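# Four arms sort items into bins by sticker color

## Task

Put every item inside the container whose color matches the sticker on that item.

## Robot and tools

Setup: four identical i2rt Big YAM arms (arm1, arm2, arm3, arm4) share one workspace. Each has six revolute joints, a two-finger gripper and a wrist camera (armN_cam_wrist). Four fixed room cameras also exist: cam_room_a1, cam_room_a2, cam_room_b1, cam_room_b2. A loose object may occasionally get nudged by an outside push.

Frame: a single scene frame, metres, origin on the floor, +z up. Arm feet (base_link, each facing along its own +x): arm1 at (-0.644, +1.377, +0.914) quat wxyz (+0.682, +0.007, +0.004, +0.731); arm2 at (-0.655, -0.555, +0.928) quat (+0.747, +0.002, +0.000, -0.665); arm3 at (+0.651, -1.332, +0.868) quat (+0.663, -0.004, -0.006, -0.748); arm4 at (+0.648, +0.477, +0.879) quat (+0.687, +0.001, +0.003, +0.727). Reach is roughly 1.0 m from the joint1 axis. The hand point sits between the finger pads, about 1 cm short of the tips; fingers point along the hand's +z and open along its y. Printed hand positions can be off, more so at long reach, and hands often settle a centimetre or more from where they were sent.

Tool move: one action for any subset of arms. Keys are arm names plus optional cameras. Each named arm gets an object with joints, target (with optional speed), or both. An arm left out receives nothing new but may still be pushing toward an earlier goal.
- joints: absolute goals by name, radians except gripper_m (metres between fingertips). Ranges: joint1_rad -2.879..2.879 (base yaw, positive counter-clockwise seen from above, 0 = along foot's +x); joint2_rad 0..3.141 (shoulder, 0 = upper arm back and near level, increasing raises it then swings forward); joint3_rad 0..3.019 (elbow, 0 = folded, larger opens); joint4_rad -1.692..1.57 (hand pitch, positive tips fingers up); joint5_rad -1.57..1.57 (sideways swing, positive to the arm's right); joint6_rad -2.094..2.094 (roll, positive clockwise viewed from behind the hand); gripper_m 0..0.093. Done tolerances: ±0.045, ±0.14, ±0.09, ±0.055, ±0.03, ±0.035 rad and ±0.003 m.
- target: an absolute hand pose, one list of seven numbers [x, y, z, qw, qx, qy, qz] in the scene frame, metres, same format as the printed hand line. The hand travels a straight line from its current hand_target toward it. Alongside target, joints may contain only gripper_m. speed is the path's peak in m/s, 0.002..0.5, default 0.25 (rotation capped at twice that in rad/s); speed without target is rejected. All hand paths in one call finish together, paced by the slowest; each lasts 0.5 to 10 s, and an action never exceeds 15 s. The controller clamps each step to within 100 mm and 20 degrees of the measured hand, then solves IK favouring position. Paths ignore obstacles and other arms; hands can lag, drift and overshoot speed, especially near full stretch.
- cameras: list of names, or all; omitted/null means all, [] means none.
A move with no action just reports all states and images.

Results: per-arm joint_positions, Joint velocities ("within noise" when still), joint torques (N m, joint order, with offsets and noise; numbers 3 and 4 wrap at ±28), hand and hand_target, joint_status and hand_status, on_its_own ("held at" = current goal, not reading). A move line summarizes each moved arm as done or its worst status. Arms not named appear under "as last shown" with "not commanded". The pictures line orders the images, which may trail the state slightly. Status words: off_target (rested short, maybe still pushing); time_out (joints keep a nearby goal and keep pushing; send the reported position to relax); not_followed, joint command not followed or pose unreachable (a self/inter-arm clearance check withheld the motion; the gripper part still runs and the arm may keep retrying). An unknown key makes a call invalid; an out-of-range value gets it refused, and a refusal or a stop cancels the later move, wait and finished_scene calls in that same reply.

Gripper: gripping a rigid part reads up to about 0.005 m under its width; closing on nothing reads 0.000-0.002. For a firm hold aim about 0.005 m below the touch reading (deeper for soft, small or round items; soft ones get crushed more the smaller the goal). To release, command well above the reading. Finger force is roughly 50-64 N per pad.

wait: seconds 0..10 plus optional cameras; commands nothing and returns the full state. zoom_image: camera name and region [x0, y0, x1, y1] in pixels from the top-left, at most 504x504, on that camera's latest image (it must have been in the last images). read_manual: optional section "licences", returns legal texts only. finished_scene: scene (this scene's integer number); irreversible, and the goal must hold without the robots afterward.

Avoid: knocking items off the work area or to the floor; dropping or releasing items while moving; slamming; arms pressing or colliding with each other (the clearance check can react late and does not guard fingers, gripper housings or wrist cameras); prolonged hard pushing or holding a stretched pose, which overheats motors. A MOTOR HOT line warns at 85 °C; at 100 °C the arm goes limp and falls for 30-60 s or more, and its keys then say limit_stop_at_motor_heat, so resend targets afterward. Thinking time lets the scene keep running with the last commands held.

Each tool is called after "Call:" by a JSON object that holds its "method" and its "body", one argument or row to a line.

## Session

Call:
{"method": "move", "body": {

}}

Scene clock: 0.00 s.
Joint torques (N m): no reading
Motor temperatures (°C): arm1=[22 24 25 23 21 21 21] | arm2=[24 24 24 22 22 20 23] | arm3=[24 24 23 24 24 23 23] | arm4=[23 21 22 22 25 21 24]
Heat: arm1: hottest joint3_rad 25 °C; arm2: hottest joint1_rad 24 °C; arm3: hottest joint1_rad 24 °C; arm4: hottest joint5_rad 25 °C.
Joint velocities: within noise
arm1.joint_positions: joint1_rad=-0.126 joint2_rad=+0.534 joint3_rad=+1.403 joint4_rad=-1.611 joint5_rad=-0.026 joint6_rad=-0.127 gripper_m=+0.09396
arm1.joint_status: not commanded
arm1.hand: x=-0.6307 y=+1.5344 z=+1.4214 quat_wxyz=(-0.298, +0.671, -0.622, -0.272) (m; scene frame)
arm1.hand_target: x=-0.6306 y=+1.5327 z=+1.4326 quat_wxyz=(-0.308, +0.666, -0.618, -0.280) (m; scene frame)
arm1.hand_status: not commanded
arm2.joint_positions: joint1_rad=-0.045 joint2_rad=+0.390 joint3_rad=+1.428 joint4_rad=-1.186 joint5_rad=+0.166 joint6_rad=-0.774 gripper_m=+0.09396
arm2.joint_status: not commanded
arm2.hand: x=-0.6756 y=-0.6916 z=+1.5578 quat_wxyz=(-0.217, -0.319, -0.688, +0.615) (m; scene frame)
arm2.hand_target: x=-0.6760 y=-0.6854 z=+1.5653 quat_wxyz=(-0.221, -0.317, -0.681, +0.622) (m; scene frame)
arm2.hand_status: not commanded
arm3.joint_positions: joint1_rad=+0.075 joint2_rad=+0.276 joint3_rad=+1.523 joint4_rad=-1.599 joint5_rad=-0.185 joint6_rad=-0.597 gripper_m=+0.09396
arm3.joint_status: not commanded
arm3.hand: x=+0.6803 y=-1.3506 z=+1.4452 quat_wxyz=(-0.326, -0.350, -0.735, +0.481) (m; scene frame)
arm3.hand_target: x=+0.6804 y=-1.3484 z=+1.4507 quat_wxyz=(-0.328, -0.347, -0.731, +0.487) (m; scene frame)
arm3.hand_status: not commanded
arm4.joint_positions: joint1_rad=+0.109 joint2_rad=+0.555 joint3_rad=+1.556 joint4_rad=-1.251 joint5_rad=+0.178 joint6_rad=-0.775 gripper_m=+0.09396
arm4.joint_status: not commanded
arm4.hand: x=+0.6522 y=+0.6599 z=+1.5276 quat_wxyz=(-0.572, +0.731, -0.297, -0.221) (m; scene frame)
arm4.hand_target: x=+0.6531 y=+0.6547 z=+1.5360 quat_wxyz=(-0.580, +0.725, -0.296, -0.226) (m; scene frame)
arm4.hand_status: not commanded
pictures: arm1_cam_wrist, arm2_cam_wrist, arm3_cam_wrist, arm4_cam_wrist, cam_room_a1, cam_room_a2, cam_room_b1, cam_room_b2
Images, in order (width x height): arm1_cam_wrist 672x504, arm2_cam_wrist 672x504, arm3_cam_wrist 672x504, arm4_cam_wrist 672x504, cam_room_a1 672x504, cam_room_a2 672x504, cam_room_b1 672x504, cam_room_b2 672x504.

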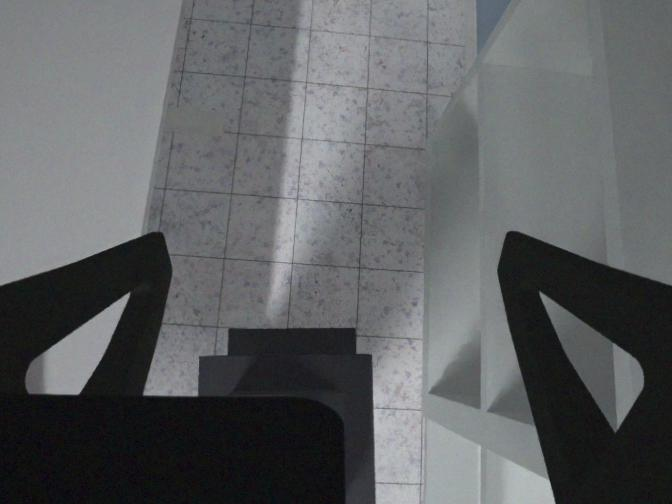

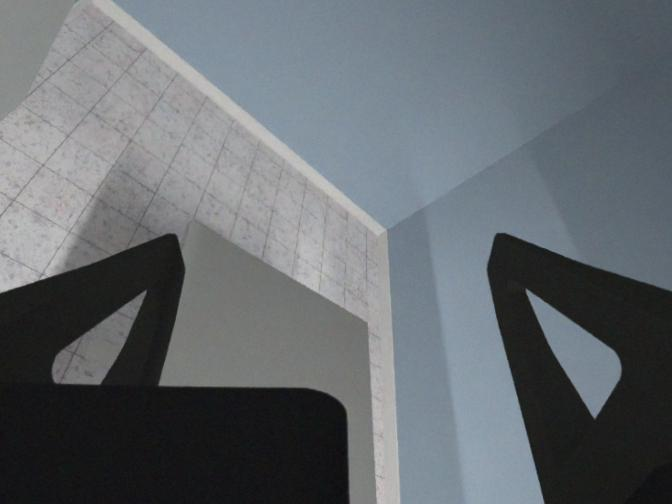

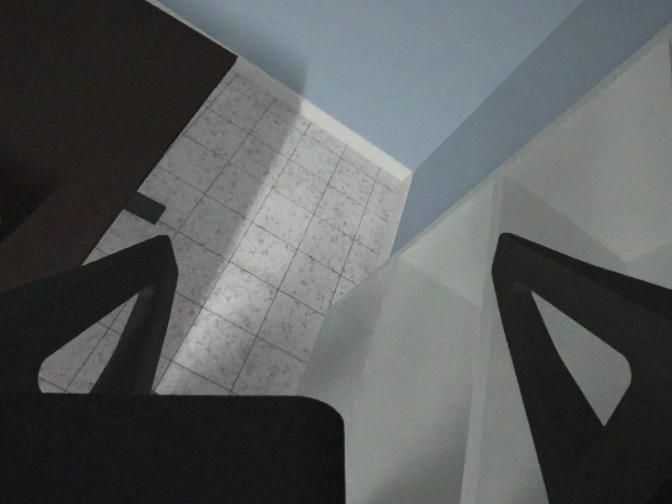

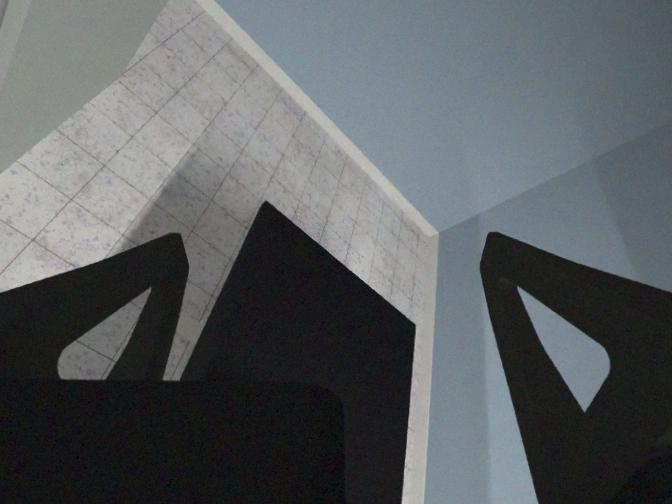

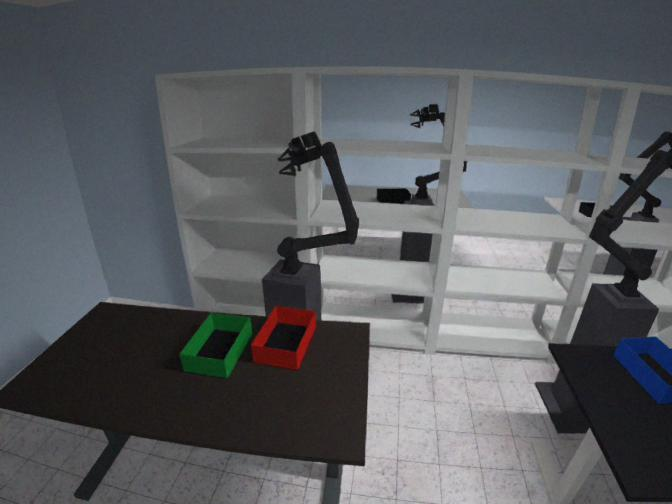

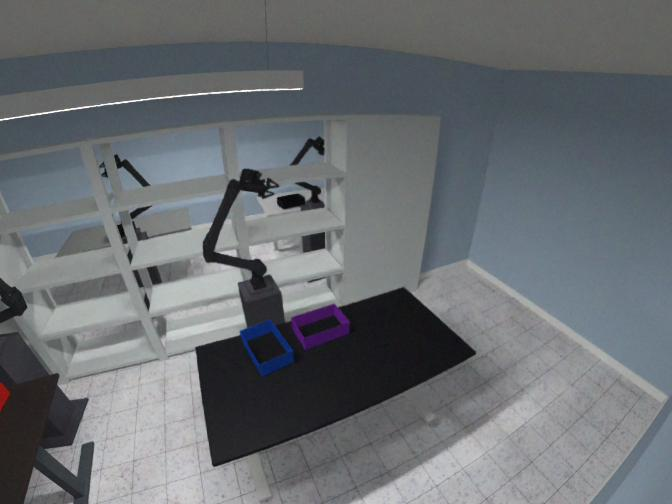

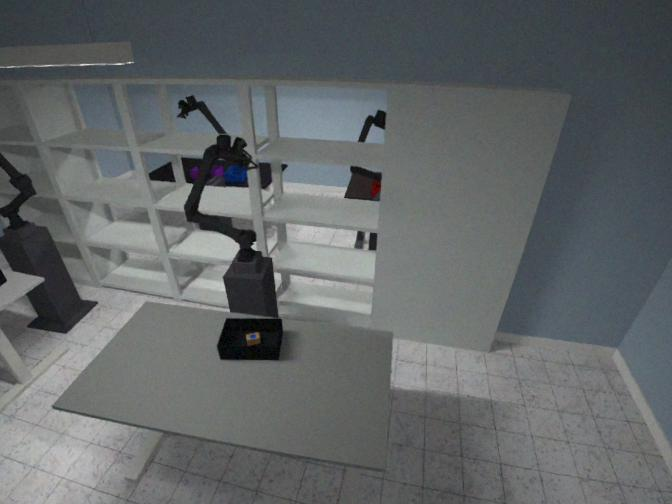

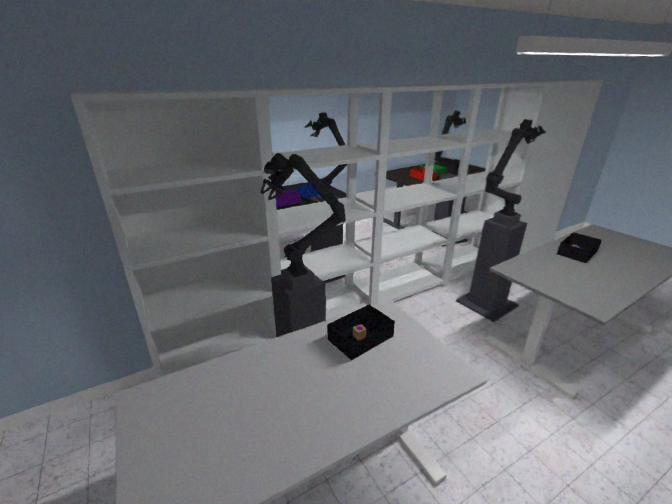

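Call:
{"method": "zoom_image", "body": {
  "camera": "cam_room_b1",
  "region": [150, 80, 420, 380]
}}

Call:
{"method": "zoom_image", "body": {
  "camera": "cam_room_b2",
  "region": [240, 80, 610, 380]
}}

Call:
{"method": "zoom_image", "body": {
  "camera": "cam_room_a2",
  "region": [0, 110, 380, 410]
}}

Call:
{"method": "zoom_image", "body": {
  "camera": "cam_room_a1",
  "region": [150, 60, 672, 420]
}}

Scaled by 1.680.

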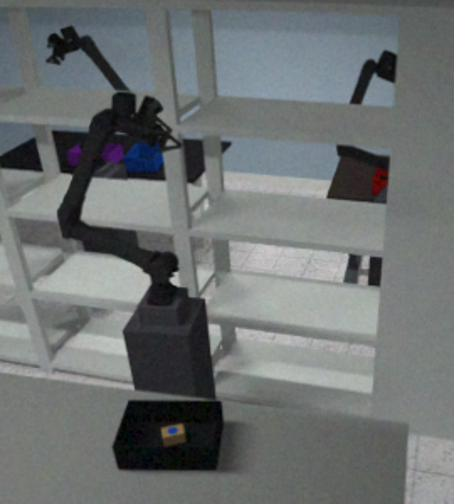

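Scaled by 1.362.

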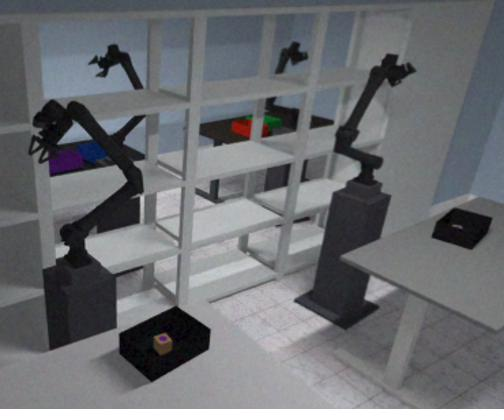

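Scaled by 1.326.

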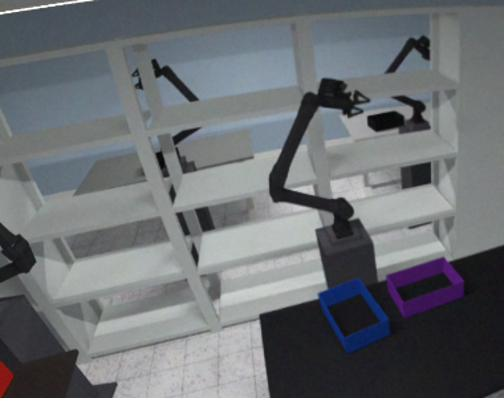

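Region (150, 60, 672, 420) is 522x360 pixels. A region can be at most 504 by 504 pixels.

Call:
{"method": "move", "body": {
  "arm1": {"joints":{"joint1_rad":-2.1,"joint4_rad":-1.0,"joint5_rad":0,"joint6_rad":0}},
  "arm2": {"joints":{"joint1_rad":2.1,"joint4_rad":-1.1,"joint5_rad":0,"joint6_rad":0}},
  "arm4": {"joints":{"joint1_rad":-1.6,"joint4_rad":-1.69,"joint5_rad":0,"joint6_rad":0}},
  "cameras": ["arm1_cam_wrist","arm2_cam_wrist","arm4_cam_wrist"]
}}

Scene clock: 46.20 s.
Joint torques (N m): arm1=[-2.14 5.89 10.56 2.7 0.02 0.08] | arm2=[1.03 5.19 8.81 3.43 -0.06 0.21] | arm3=[1.32 9.99 5.33 1.98 -0.06 -0.01] | arm4=[0.56 4.54 6.97 0.81 0.02 0.18]
Motor temperatures (°C): arm1=[22 24 28 24 21 21 21] | arm2=[24 25 27 23 22 20 23] | arm3=[24 25 24 24 24 23 23] | arm4=[23 22 26 22 25 21 24]
Heat: arm1: hottest joint3_rad 28 °C; arm2: hottest joint3_rad 27 °C; arm3: hottest joint2_rad 25 °C; arm4: hottest joint3_rad 26 °C.
move: arm1 done; arm2 done; arm4 done
Joint velocities: within noise
arm1.joint_positions: joint1_rad=-2.093 joint2_rad=+0.534 joint3_rad=+1.403 joint4_rad=-1.023 joint5_rad=+0.000 joint6_rad=-0.007 gripper_m=+0.09399
arm1.joint_status: all done
arm1.hand: x=-0.4359 y=+1.2787 z=+1.5459 quat_wxyz=(-0.627, -0.168, -0.746, +0.149) (m; scene frame)
arm1.hand_target: x=-0.4407 y=+1.2794 z=+1.5632 quat_wxyz=(-0.644, -0.170, -0.730, +0.153) (m; scene frame)
arm1.hand_status: not commanded
arm2.joint_positions: joint1_rad=+2.095 joint2_rad=+0.390 joint3_rad=+1.428 joint4_rad=-1.120 joint5_rad=+0.001 joint6_rad=-0.014 gripper_m=+0.09399
arm2.joint_status: all done
arm2.hand: x=-0.5463 y=-0.4760 z=+1.5746 quat_wxyz=(-0.646, +0.236, -0.696, -0.210) (m; scene frame)
arm2.hand_target: x=-0.5519 y=-0.4792 z=+1.5863 quat_wxyz=(-0.657, +0.229, -0.684, -0.220) (m; scene frame)
arm2.hand_status: not commanded
arm3: as last shown
arm4.joint_positions: joint1_rad=-1.594 joint2_rad=+0.555 joint3_rad=+1.556 joint4_rad=-1.668 joint5_rad=+0.002 joint6_rad=-0.014 gripper_m=+0.09398
arm4.joint_status: all done
joint sent to its limit — arm4.joint4_rad, lower limit.
arm4.hand: x=+0.7856 y=+0.4829 z=+1.4357 quat_wxyz=(-0.435, +0.021, -0.900, -0.002) (m; scene frame)
arm4.hand_target: x=+0.7802 y=+0.4824 z=+1.4402 quat_wxyz=(-0.438, +0.013, -0.899, -0.005) (m; scene frame)
arm4.hand_status: not commanded
pictures: arm1_cam_wrist, arm2_cam_wrist, arm4_cam_wrist
Images, in order (width x height): arm1_cam_wrist 672x504, arm2_cam_wrist 672x504, arm4_cam_wrist 672x504.

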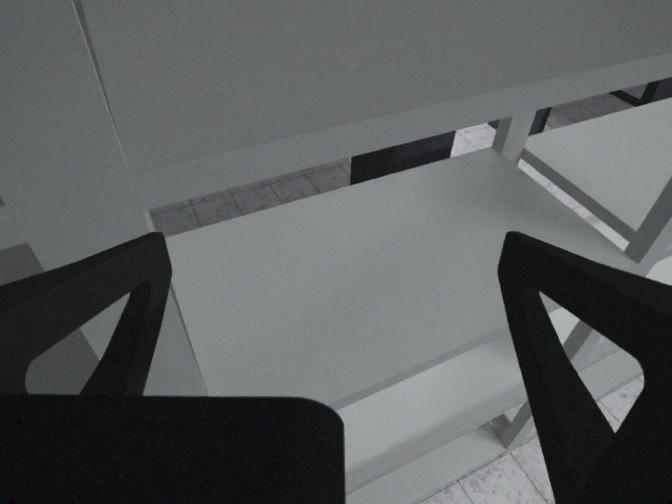

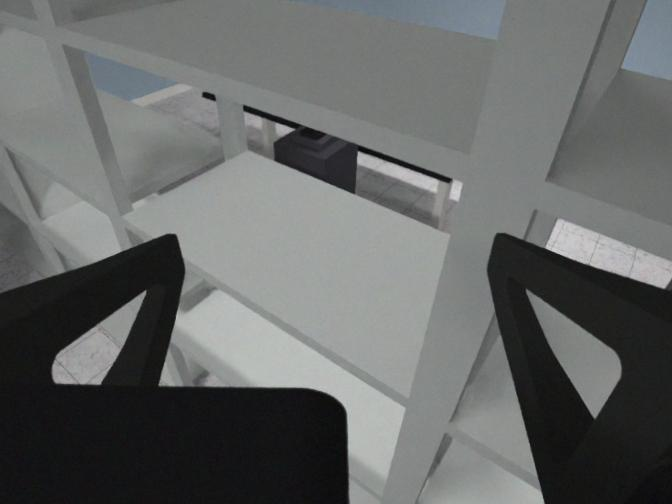

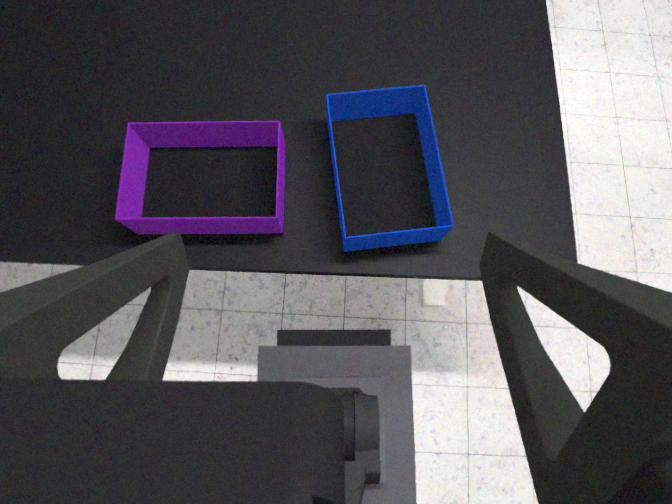

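Call:
{"method": "move", "body": {
  "arm4": {"target":[0.93,0.482,1.43,0.435,-0.015,0.9,0.003]},
  "arm1": {"joints":{"joint1_rad":1.5,"joint4_rad":-1.6}},
  "arm2": {"joints":{"joint1_rad":-1.6,"joint4_rad":-1.65}},
  "cameras": ["arm1_cam_wrist","arm2_cam_wrist","arm4_cam_wrist"]
}}

Scene clock: 72.07 s.
Joint torques (N m): arm1=[-1.2 6.07 10.13 1.21 0 0.09] | arm2=[0.44 5.13 8.66 1.84 -0.04 0.2] | arm3=[1.26 9.99 5.37 1.98 -0.05 0] | arm4=[0.26 -1.96 8.02 1.87 0.02 -0.04]
Motor temperatures (°C): arm1=[22 24 29 24 21 21 21] | arm2=[24 25 27 23 22 20 23] | arm3=[24 25 24 24 24 23 23] | arm4=[23 22 27 22 25 21 24]
Heat: arm1: hottest joint3_rad 29 °C; arm2: hottest joint3_rad 27 °C; arm3: hottest joint2_rad 25 °C; arm4: hottest joint3_rad 27 °C.
move: arm1 done; arm2 done; arm4 done
Joint velocities: within noise
arm1.joint_positions: joint1_rad=+1.493 joint2_rad=+0.534 joint3_rad=+1.403 joint4_rad=-1.589 joint5_rad=+0.000 joint6_rad=-0.006 gripper_m=+0.09402
arm1.joint_status: all done
arm1.hand: x=-0.7978 y=+1.3779 z=+1.4276 quat_wxyz=(-0.004, +0.908, -0.001, -0.419) (m; scene frame)
arm1.hand_target: x=-0.7932 y=+1.3767 z=+1.4356 quat_wxyz=(-0.002, +0.905, +0.000, -0.425) (m; scene frame)
arm1.hand_status: not commanded
arm2.joint_positions: joint1_rad=-1.595 joint2_rad=+0.390 joint3_rad=+1.428 joint4_rad=-1.636 joint5_rad=+0.001 joint6_rad=-0.013 gripper_m=+0.09404
arm2.joint_status: all done
arm2.hand: x=-0.7505 y=-0.5651 z=+1.4557 quat_wxyz=(-0.017, -0.883, -0.047, +0.466) (m; scene frame)
arm2.hand_target: x=-0.7442 y=-0.5642 z=+1.4589 quat_wxyz=(-0.019, -0.883, -0.039, +0.468) (m; scene frame)
arm2.hand_status: not commanded
arm3: as last shown
arm4.joint_positions: joint1_rad=-1.624 joint2_rad=+0.797 joint3_rad=+1.522 joint4_rad=-1.420 joint5_rad=-0.020 joint6_rad=-0.014 gripper_m=+0.09398
arm4.joint_status: not commanded
arm4.hand: x=+0.9310 y=+0.4830 z=+1.4223 quat_wxyz=(-0.422, +0.012, -0.907, -0.005) (m; scene frame)
arm4.hand_target: x=+0.9299 y=+0.4821 z=+1.4299 quat_wxyz=(-0.435, +0.015, -0.900, -0.003) (m; scene frame)
arm4.hand_status: done (0.008 m and 1.8 deg from the pose sent, 0.145 m and 0.7 deg at the start)
pictures: arm1_cam_wrist, arm2_cam_wrist, arm4_cam_wrist
Images, in order (width x height): arm1_cam_wrist 672x504, arm2_cam_wrist 672x504, arm4_cam_wrist 672x504.

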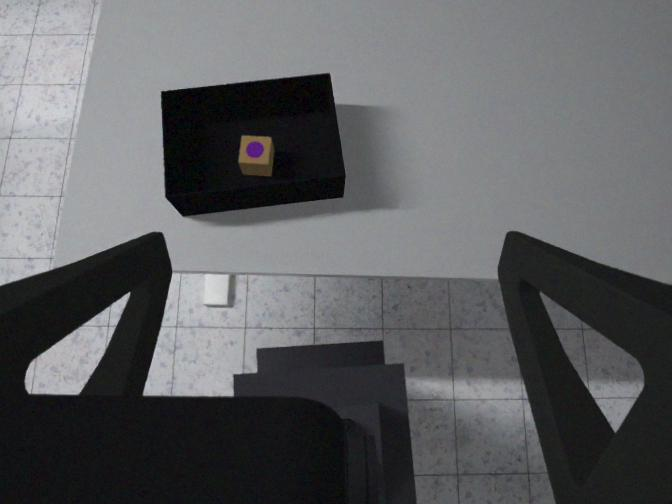

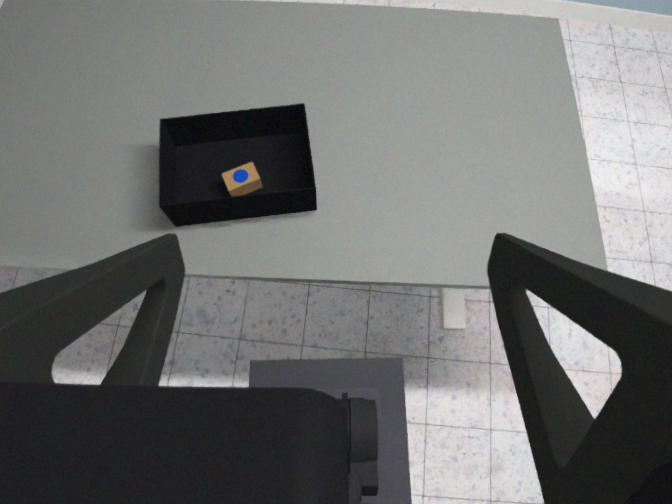

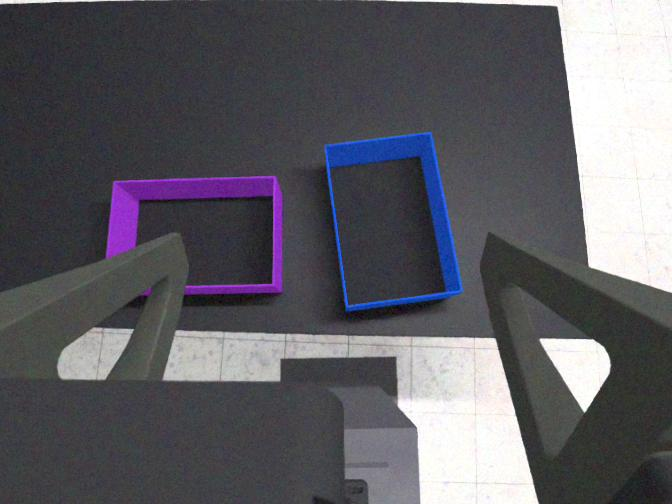

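Call:
{"method": "move", "body": {
  "arm4": {"target":[0.93,0.58,1.2,0.435,-0.015,0.9,0.003]},
  "arm1": {"joints":{"joint2_rad":1.1,"joint3_rad":1.403,"joint4_rad":-1.2}},
  "arm2": {"joints":{"joint2_rad":1.0,"joint3_rad":1.4,"joint4_rad":-1.2}},
  "cameras": ["arm1_cam_wrist","arm2_cam_wrist","arm4_cam_wrist"]
}}

Scene clock: 82.30 s.
Joint torques (N m): arm1=[-1.79 -5.54 13.23 2 0.05 0.07] | arm2=[0.38 -7.53 11.96 2.91 -0.04 0.2] | arm3=[1.26 10.05 5.37 1.98 -0.05 -0.01] | arm4=[1.08 -1.55 9.73 1.81 0.44 0.14]
Motor temperatures (°C): arm1=[22 24 30 24 21 21 21] | arm2=[24 25 27 23 22 20 23] | arm3=[24 25 24 24 24 23 23] | arm4=[23 22 28 22 25 21 24]
Heat: arm1: hottest joint3_rad 30 °C; arm2: hottest joint3_rad 27 °C; arm3: hottest joint2_rad 25 °C; arm4: hottest joint3_rad 28 °C.
move: arm1 done; arm2 done; arm4 off_target
Joint velocities: within noise
arm1.joint_positions: joint1_rad=+1.493 joint2_rad=+1.110 joint3_rad=+1.380 joint4_rad=-1.218 joint5_rad=+0.000 joint6_rad=-0.006 gripper_m=+0.09402
arm1.joint_status: all done
arm1.hand: x=-1.0631 y=+1.3807 z=+1.3231 quat_wxyz=(-0.004, +0.949, -0.001, -0.314) (m; scene frame)
arm1.hand_target: x=-1.0658 y=+1.3776 z=+1.3413 quat_wxyz=(-0.002, +0.941, -0.001, -0.338) (m; scene frame)
arm1.hand_status: not commanded
arm2.joint_positions: joint1_rad=-1.595 joint2_rad=+1.006 joint3_rad=+1.396 joint4_rad=-1.218 joint5_rad=+0.001 joint6_rad=-0.013 gripper_m=+0.09404
arm2.joint_status: all done
arm2.hand: x=-1.0503 y=-0.5927 z=+1.3781 quat_wxyz=(-0.013, -0.931, -0.050, +0.362) (m; scene frame)
arm2.hand_target: x=-1.0519 y=-0.5910 z=+1.3856 quat_wxyz=(-0.015, -0.926, -0.041, +0.375) (m; scene frame)
arm2.hand_status: not commanded
arm3: as last shown
arm4.joint_positions: joint1_rad=-1.037 joint2_rad=+0.607 joint3_rad=+0.802 joint4_rad=-0.976 joint5_rad=+0.434 joint6_rad=+0.356 gripper_m=+0.09398
arm4.joint_status: not commanded
arm4.hand: x=+0.9286 y=+0.5781 z=+1.1919 quat_wxyz=(-0.423, +0.024, -0.906, +0.007) (m; scene frame)
arm4.hand_target: x=+0.9299 y=+0.5799 z=+1.2000 quat_wxyz=(-0.435, +0.015, -0.900, -0.003) (m; scene frame)
arm4.hand_status: off_target (0.008 m and 2.2 deg from the pose sent, 0.243 m and 1.7 deg at the start)
pictures: arm1_cam_wrist, arm2_cam_wrist, arm4_cam_wrist
Images, in order (width x height): arm1_cam_wrist 672x504, arm2_cam_wrist 672x504, arm4_cam_wrist 672x504.

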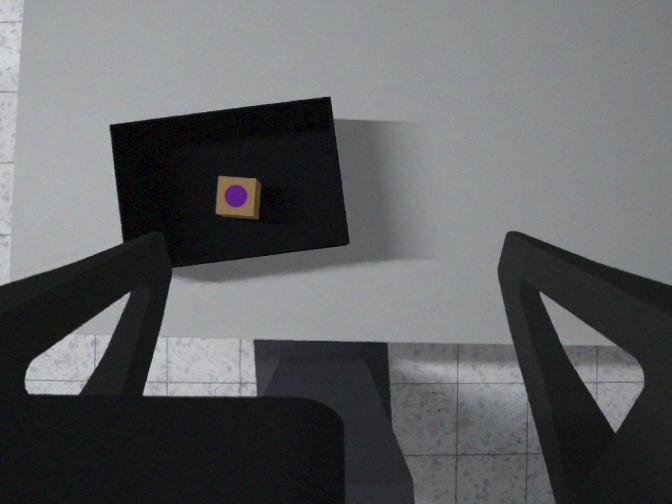

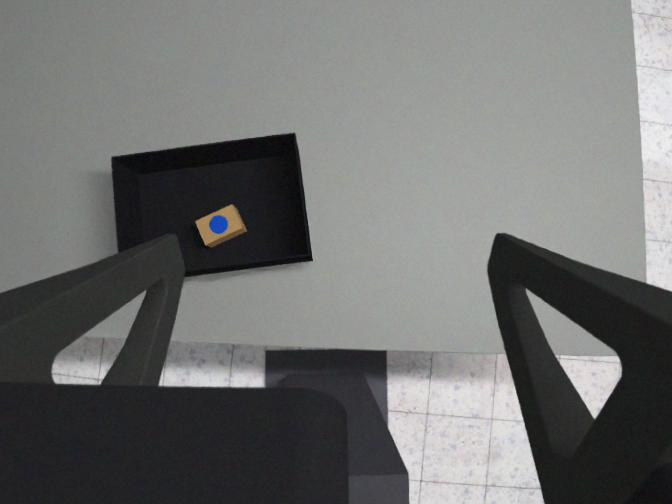

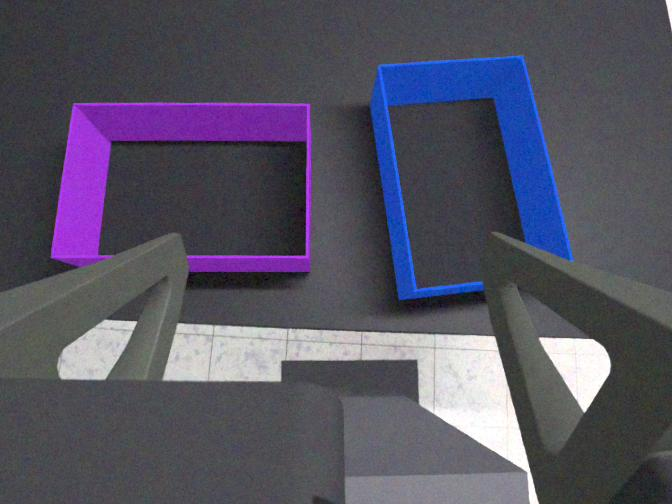

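Call:
{"method": "move", "body": {
  "arm1": {"target":[-1.146,1.228,0.93,0,1,0,0]},
  "arm2": {"target":[-1.139,-0.803,0.93,0,0.866,-0.5,0]},
  "arm4": {"joints":{"joint1_rad":1.3,"joint2_rad":0.534,"joint3_rad":1.403,"joint4_rad":-1.0,"joint5_rad":0,"joint6_rad":0}},
  "cameras": ["arm1_cam_wrist","arm2_cam_wrist","arm4_cam_wrist"]
}}

Scene clock: 149.00 s.
Joint torques (N m): arm1=[-1.32 -14.39 12.74 0.68 -0.04 0.12] | arm2=[1.38 -17.85 12.97 0.81 -0.01 0.22] | arm3=[1.26 9.93 5.35 1.91 -0.04 0] | arm4=[1.38 4.01 8.8 1.48 0.01 -0.09]
Motor temperatures (°C): arm1=[22 24 32 24 21 21 21] | arm2=[24 25 30 23 22 20 23] | arm3=[24 25 25 24 24 23 23] | arm4=[23 22 31 22 25 21 24]
Heat: arm1: hottest joint3_rad 32 °C; arm2: hottest joint3_rad 30 °C; arm3: hottest joint2_rad 25 °C; arm4: hottest joint3_rad 31 °C.
move: arm1 off_target; arm2 off_target; arm4 done
Joint velocities: within noise
arm1.joint_positions: joint1_rad=+1.781 joint2_rad=+1.899 joint3_rad=+1.263 joint4_rad=-1.006 joint5_rad=-0.006 joint6_rad=+0.279 gripper_m=+0.09402
arm1.joint_status: not commanded
arm1.hand: x=-1.1220 y=+1.2395 z=+0.9162 quat_wxyz=(-0.008, +1.000, +0.000, +0.027) (m; scene frame)
arm1.hand_target: x=-1.1449 y=+1.2283 z=+0.9308 quat_wxyz=(+0.000, +1.000, +0.000, +0.000) (m; scene frame)
arm1.hand_status: off_target (0.030 m and 3.3 deg from the pose sent, 0.430 m and 36.6 deg at the start)
arm2.joint_positions: joint1_rad=-1.223 joint2_rad=+1.920 joint3_rad=+1.314 joint4_rad=-0.995 joint5_rad=+0.000 joint6_rad=+1.506 gripper_m=+0.09404
arm2.joint_status: not commanded
arm2.hand: x=-1.1214 y=-0.7888 z=+0.9260 quat_wxyz=(+0.015, -0.868, +0.497, -0.009) (m; scene frame)
arm2.hand_target: x=-1.1381 y=-0.8028 z=+0.9305 quat_wxyz=(+0.000, -0.866, +0.500, +0.000) (m; scene frame)
arm2.hand_status: off_target (0.023 m and 2.0 deg from the pose sent, 0.503 m and 77.2 deg at the start)
arm3: as last shown
arm4.joint_positions: joint1_rad=+1.295 joint2_rad=+0.529 joint3_rad=+1.379 joint4_rad=-0.996 joint5_rad=+0.001 joint6_rad=+0.013 gripper_m=+0.09402
arm4.joint_status: all done
arm4.hand: x=+0.4315 y=+0.5291 z=+1.5111 quat_wxyz=(-0.066, +0.751, -0.090, -0.651) (m; scene frame)
arm4.hand_target: x=+0.4353 y=+0.5270 z=+1.5213 quat_wxyz=(-0.069, +0.746, -0.082, -0.657) (m; scene frame)
arm4.hand_status: not commanded
pictures: arm1_cam_wrist, arm2_cam_wrist, arm4_cam_wrist
Images, in order (width x height): arm1_cam_wrist 672x504, arm2_cam_wrist 672x504, arm4_cam_wrist 672x504.

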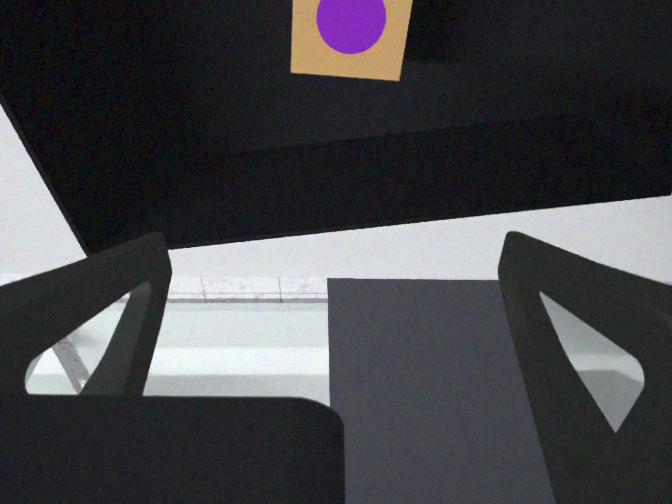

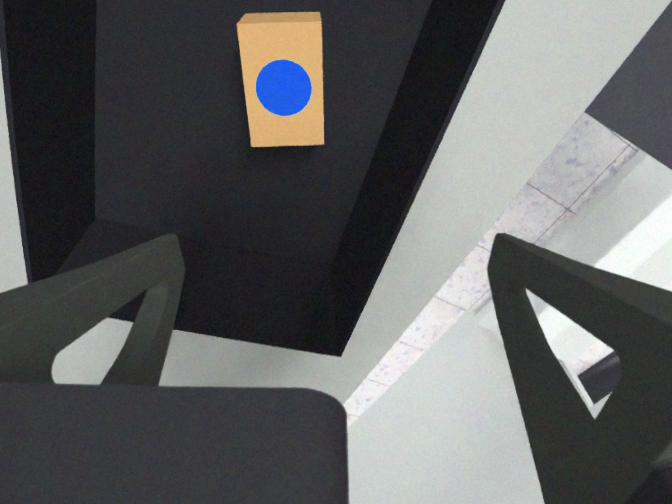

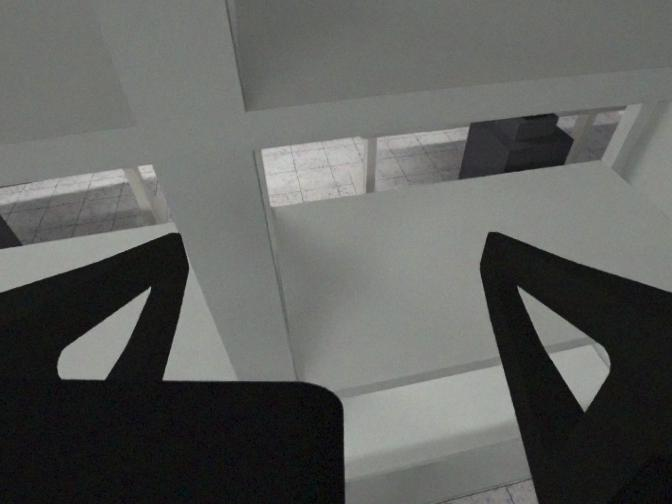

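Call:
{"method": "move", "body": {
  "arm1": {"target":[-1.170,1.237,0.812,0.015,0.999,-0.045,-0.015]},
  "arm2": {"target":[-1.156,-0.82,0.805,0,0.866,-0.5,0]},
  "cameras": ["arm1_cam_wrist","arm2_cam_wrist","cam_room_b1"]
}}

Scene clock: 174.27 s.
Joint torques (N m): arm1=[-2.78 -16.26 9.69 0.84 -0.01 0.12] | arm2=[1.32 -20.42 10.65 0.96 -0.01 0.21] | arm3=[1.14 9.99 5.38 1.98 -0.05 -0.01] | arm4=[1.26 3.6 8.83 1.36 0.03 -0.05]
Motor temperatures (°C): arm1=[22 25 33 23 21 21 21] | arm2=[24 26 33 22 22 20 23] | arm3=[24 25 25 24 24 23 23] | arm4=[23 22 30 22 25 21 24]
Heat: arm1: hottest joint3_rad 33 °C; arm2: hottest joint3_rad 33 °C; arm3: hottest joint2_rad 25 °C; arm4: hottest joint3_rad 30 °C.
move: arm1 off_target; arm2 off_target
Joint velocities: within noise
arm1.joint_positions: joint1_rad=+1.764 joint2_rad=+2.132 joint3_rad=+1.263 joint4_rad=-0.734 joint5_rad=-0.025 joint6_rad=+0.337 gripper_m=+0.09402
arm1.joint_status: not commanded
arm1.hand: x=-1.1467 y=+1.2394 z=+0.7992 quat_wxyz=(+0.006, +0.999, -0.038, +0.011) (m; scene frame)
arm1.hand_target: x=-1.1694 y=+1.2372 z=+0.8127 quat_wxyz=(+0.015, +0.999, -0.045, -0.015) (m; scene frame)
arm1.hand_status: off_target (0.027 m and 3.2 deg from the pose sent, 0.115 m and 7.6 deg at the start)
arm2.joint_positions: joint1_rad=-1.209 joint2_rad=+2.181 joint3_rad=+1.361 joint4_rad=-0.782 joint5_rad=+0.000 joint6_rad=+1.520 gripper_m=+0.09404
arm2.joint_status: not commanded
arm2.hand: x=-1.1408 y=-0.8065 z=+0.8032 quat_wxyz=(+0.015, -0.867, +0.497, -0.009) (m; scene frame)
arm2.hand_target: x=-1.1554 y=-0.8197 z=+0.8055 quat_wxyz=(+0.000, -0.866, +0.500, +0.000) (m; scene frame)
arm2.hand_status: off_target (0.020 m and 2.0 deg from the pose sent, 0.130 m and 2.0 deg at the start)
arm3, arm4: as last shown
pictures: arm1_cam_wrist, arm2_cam_wrist, cam_room_b1
Images, in order (width x height): arm1_cam_wrist 672x504, arm2_cam_wrist 672x504, cam_room_b1 672x504.

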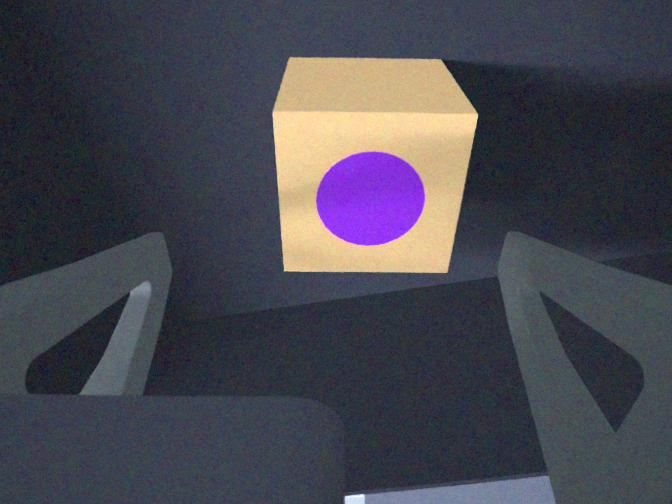

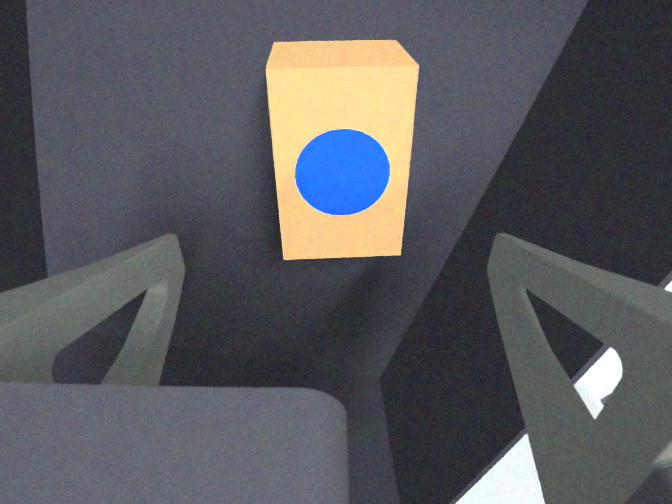

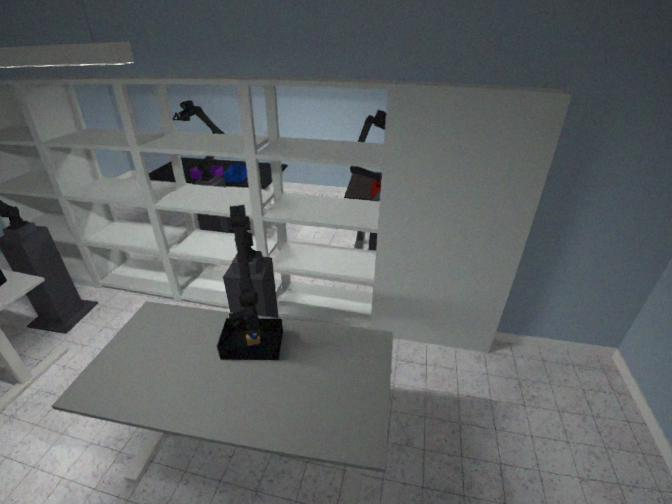

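Call:
{"method": "move", "body": {
  "arm1": {"target":[-1.1745,1.248,0.766,0.02,0.999,-0.045,-0.025],"speed":0.1},
  "arm2": {"target":[-1.155,-0.822,0.737,-0.015,0.866,-0.5,0.01],"speed":0.1},
  "cameras": ["arm1_cam_wrist","arm2_cam_wrist"]
}}

Scene clock: 199.07 s.
Joint torques (N m): arm1=[-2.2 -15.09 8.46 0.95 0 -0.01] | arm2=[1.32 -19.96 9.89 0.94 -0.04 0.21] | arm3=[1.32 9.93 5.38 1.96 -0.05 -0.01] | arm4=[0.97 3.72 8.94 1.29 0.01 -0.12]
Motor temperatures (°C): arm1=[22 25 32 23 21 21 21] | arm2=[24 27 31 22 22 20 23] | arm3=[24 25 25 24 24 23 23] | arm4=[23 22 30 22 25 21 24]
Heat: arm1: hottest joint3_rad 32 °C; arm2: hottest joint3_rad 31 °C; arm3: hottest joint2_rad 25 °C; arm4: hottest joint3_rad 30 °C.
move: arm1 off_target; arm2 off_target
Joint velocities: within noise
arm1.joint_positions: joint1_rad=+1.743 joint2_rad=+2.200 joint3_rad=+1.263 joint4_rad=-0.618 joint5_rad=-0.029 joint6_rad=+0.331 gripper_m=+0.09402
arm1.joint_status: not commanded
arm1.hand: x=-1.1595 y=+1.2468 z=+0.7648 quat_wxyz=(+0.015, +0.999, -0.044, -0.011) (m; scene frame)
arm1.hand_target: x=-1.1743 y=+1.2481 z=+0.7663 quat_wxyz=(+0.020, +0.998, -0.045, -0.025) (m; scene frame)
arm1.hand_status: off_target (0.015 m and 1.7 deg from the pose sent, 0.044 m and 4.5 deg at the start)
arm2.joint_positions: joint1_rad=-1.207 joint2_rad=+2.314 joint3_rad=+1.414 joint4_rad=-0.723 joint5_rad=+0.000 joint6_rad=+1.524 gripper_m=+0.09404
arm2.joint_status: not commanded
arm2.hand: x=-1.1450 y=-0.8099 z=+0.7449 quat_wxyz=(+0.024, -0.867, +0.498, -0.014) (m; scene frame)
arm2.hand_target: x=-1.1545 y=-0.8217 z=+0.7375 quat_wxyz=(+0.015, -0.866, +0.500, -0.010) (m; scene frame)
arm2.hand_status: off_target (0.018 m and 1.2 deg from the pose sent, 0.069 m and 0.4 deg at the start)
arm3, arm4: as last shown
pictures: arm1_cam_wrist, arm2_cam_wrist
Images, in order (width x height): arm1_cam_wrist 672x504, arm2_cam_wrist 672x504.

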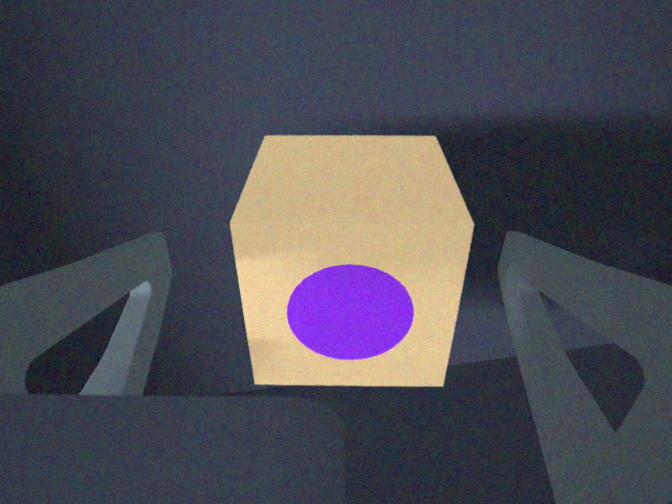

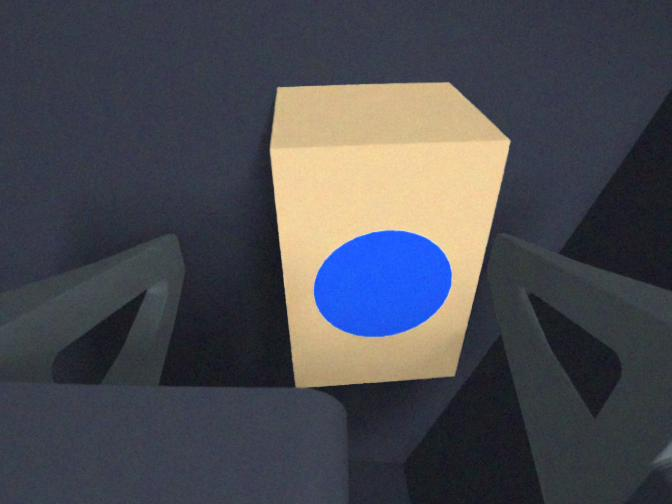

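Call:
{"method": "move", "body": {
  "arm1": {"target":[-1.167,1.25,0.752,0.02,0.999,-0.045,-0.025],"speed":0.1},
  "arm2": {"target":[-1.1435,-0.815,0.724,-0.015,0.866,-0.5,0.01],"speed":0.1},
  "cameras": ["arm1_cam_wrist","arm2_cam_wrist"]
}}

Scene clock: 205.03 s.
Joint torques (N m): arm1=[-2.14 -14.86 6.48 1.05 -0.03 -0.01] | arm2=[1.38 -19.43 6.43 1.07 -0.02 0.2] | arm3=[1.2 9.99 5.35 1.95 -0.04 -0.01] | arm4=[1.26 3.49 8.7 1.32 0.05 -0.06]
Motor temperatures (°C): arm1=[22 26 31 23 21 21 21] | arm2=[24 27 31 22 22 20 23] | arm3=[24 25 25 24 24 23 23] | arm4=[23 22 30 22 25 21 24]
Heat: arm1: hottest joint3_rad 31 °C; arm2: hottest joint3_rad 31 °C; arm3: hottest joint2_rad 25 °C; arm4: hottest joint3_rad 30 °C.
move: arm1 done; arm2 off_target
Joint velocities: within noise
arm1.joint_positions: joint1_rad=+1.743 joint2_rad=+2.212 joint3_rad=+1.263 joint4_rad=-0.578 joint5_rad=-0.029 joint6_rad=+0.330 gripper_m=+0.09402
arm1.joint_status: not commanded
arm1.hand: x=-1.1658 y=+1.2452 z=+0.7593 quat_wxyz=(+0.019, +0.999, -0.044, -0.025) (m; scene frame)
arm1.hand_target: x=-1.1669 y=+1.2500 z=+0.7521 quat_wxyz=(+0.020, +0.998, -0.045, -0.025) (m; scene frame)
arm1.hand_status: done (0.009 m and 0.2 deg from the pose sent, 0.015 m and 1.7 deg at the start)
arm2.joint_positions: joint1_rad=-1.207 joint2_rad=+2.314 joint3_rad=+1.414 joint4_rad=-0.676 joint5_rad=+0.000 joint6_rad=+1.524 gripper_m=+0.09404
arm2.joint_status: not commanded
arm2.hand: x=-1.1552 y=-0.8153 z=+0.7445 quat_wxyz=(+0.004, -0.867, +0.498, -0.001) (m; scene frame)
arm2.hand_target: x=-1.1432 y=-0.8145 z=+0.7248 quat_wxyz=(+0.015, -0.866, +0.500, -0.010) (m; scene frame)
arm2.hand_status: off_target (0.024 m and 1.6 deg from the pose sent, 0.021 m and 1.2 deg at the start)
arm3, arm4: as last shown
pictures: arm1_cam_wrist, arm2_cam_wrist
Images, in order (width x height): arm1_cam_wrist 672x504, arm2_cam_wrist 672x504.

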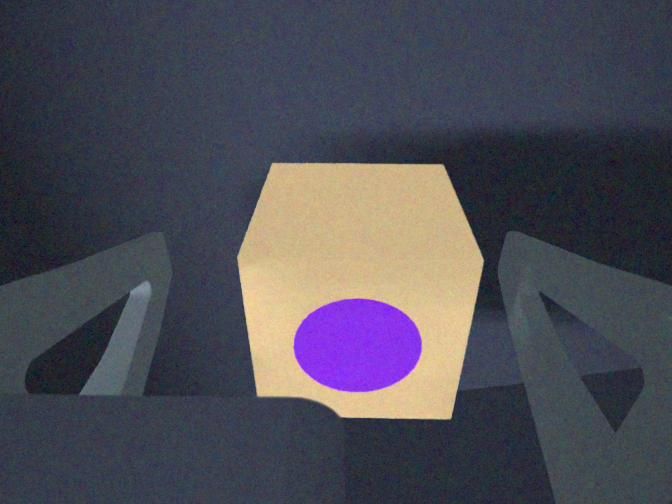

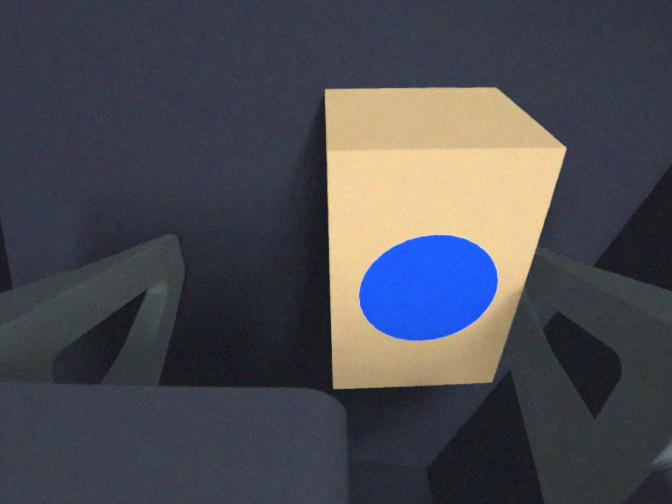

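Call:
{"method": "move", "body": {
  "arm2": {"target":[-1.118,-0.793,0.725,-0.01,0.866,-0.5,0.01],"speed":0.1},
  "arm1": {"joints":{"gripper_m":0.042}},
  "cameras": ["arm1_cam_wrist","arm2_cam_wrist"]
}}

Scene clock: 219.60 s.
Joint torques (N m): arm1=[-2.26 -15.21 6.3 1.03 -0.07 -0.04] | arm2=[0.09 -20.89 4.1 0.76 -0.01 0.04] | arm3=[1.14 10.05 5.38 1.98 -0.04 -0.01] | arm4=[1.67 3.78 8.83 1.22 0.03 -0.12]
Motor temperatures (°C): arm1=[22 26 31 23 21 21 21] | arm2=[24 27 30 22 22 20 23] | arm3=[24 25 25 24 24 23 23] | arm4=[23 22 30 22 25 21 24]
Heat: arm1: hottest joint3_rad 31 °C; arm2: hottest joint3_rad 30 °C; arm3: hottest joint2_rad 25 °C; arm4: hottest joint3_rad 30 °C.
move: arm1 off_target; arm2 off_target
Joint velocities: within noise
arm1.joint_positions: joint1_rad=+1.743 joint2_rad=+2.212 joint3_rad=+1.263 joint4_rad=-0.577 joint5_rad=-0.029 joint6_rad=+0.330 gripper_m=+0.05311
arm1.joint_status: gripper_m off_target (ended at +0.05313, target +0.04200)
arm1.hand: x=-1.1660 y=+1.2451 z=+0.7594 quat_wxyz=(+0.019, +0.999, -0.044, -0.025) (m; scene frame)
arm1.hand_target: x=-1.1669 y=+1.2500 z=+0.7521 quat_wxyz=(+0.020, +0.998, -0.045, -0.025) (m; scene frame)
arm1.hand_status: not commanded
arm2.joint_positions: joint1_rad=-1.207 joint2_rad=+2.290 joint3_rad=+1.313 joint4_rad=-0.588 joint5_rad=-0.006 joint6_rad=+1.524 gripper_m=+0.09404
arm2.joint_status: not commanded
arm2.hand: x=-1.1310 y=-0.8037 z=+0.7346 quat_wxyz=(-0.002, -0.867, +0.498, -0.001) (m; scene frame)
arm2.hand_target: x=-1.1179 y=-0.7931 z=+0.7252 quat_wxyz=(+0.010, -0.866, +0.500, -0.010) (m; scene frame)
arm2.hand_status: off_target (0.019 m and 1.7 deg from the pose sent, 0.047 m and 1.2 deg at the start)
arm3.joint_positions: joint1_rad=+0.075 joint2_rad=+0.276 joint3_rad=+1.523 joint4_rad=-1.599 joint5_rad=-0.185 joint6_rad=-0.597 gripper_m=+0.09396
arm3.joint_status: not commanded
arm3.hand: x=+0.6803 y=-1.3506 z=+1.4452 quat_wxyz=(-0.326, -0.350, -0.735, +0.481) (m; scene frame)
arm3.hand_target: x=+0.6804 y=-1.3484 z=+1.4507 quat_wxyz=(-0.328, -0.347, -0.731, +0.487) (m; scene frame)
arm3.hand_status: not commanded
arm4: as last shown
pictures: arm1_cam_wrist, arm2_cam_wrist
Images, in order (width x height): arm1_cam_wrist 672x504, arm2_cam_wrist 672x504.

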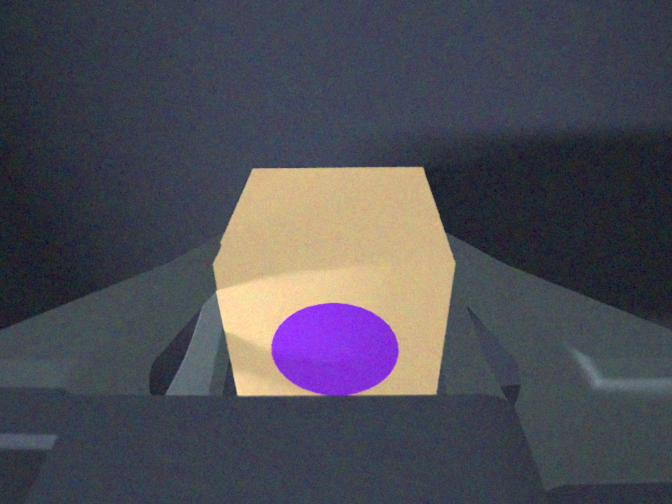

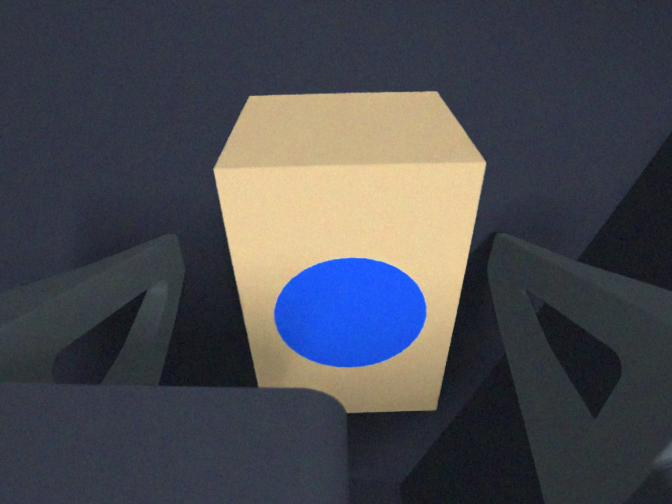

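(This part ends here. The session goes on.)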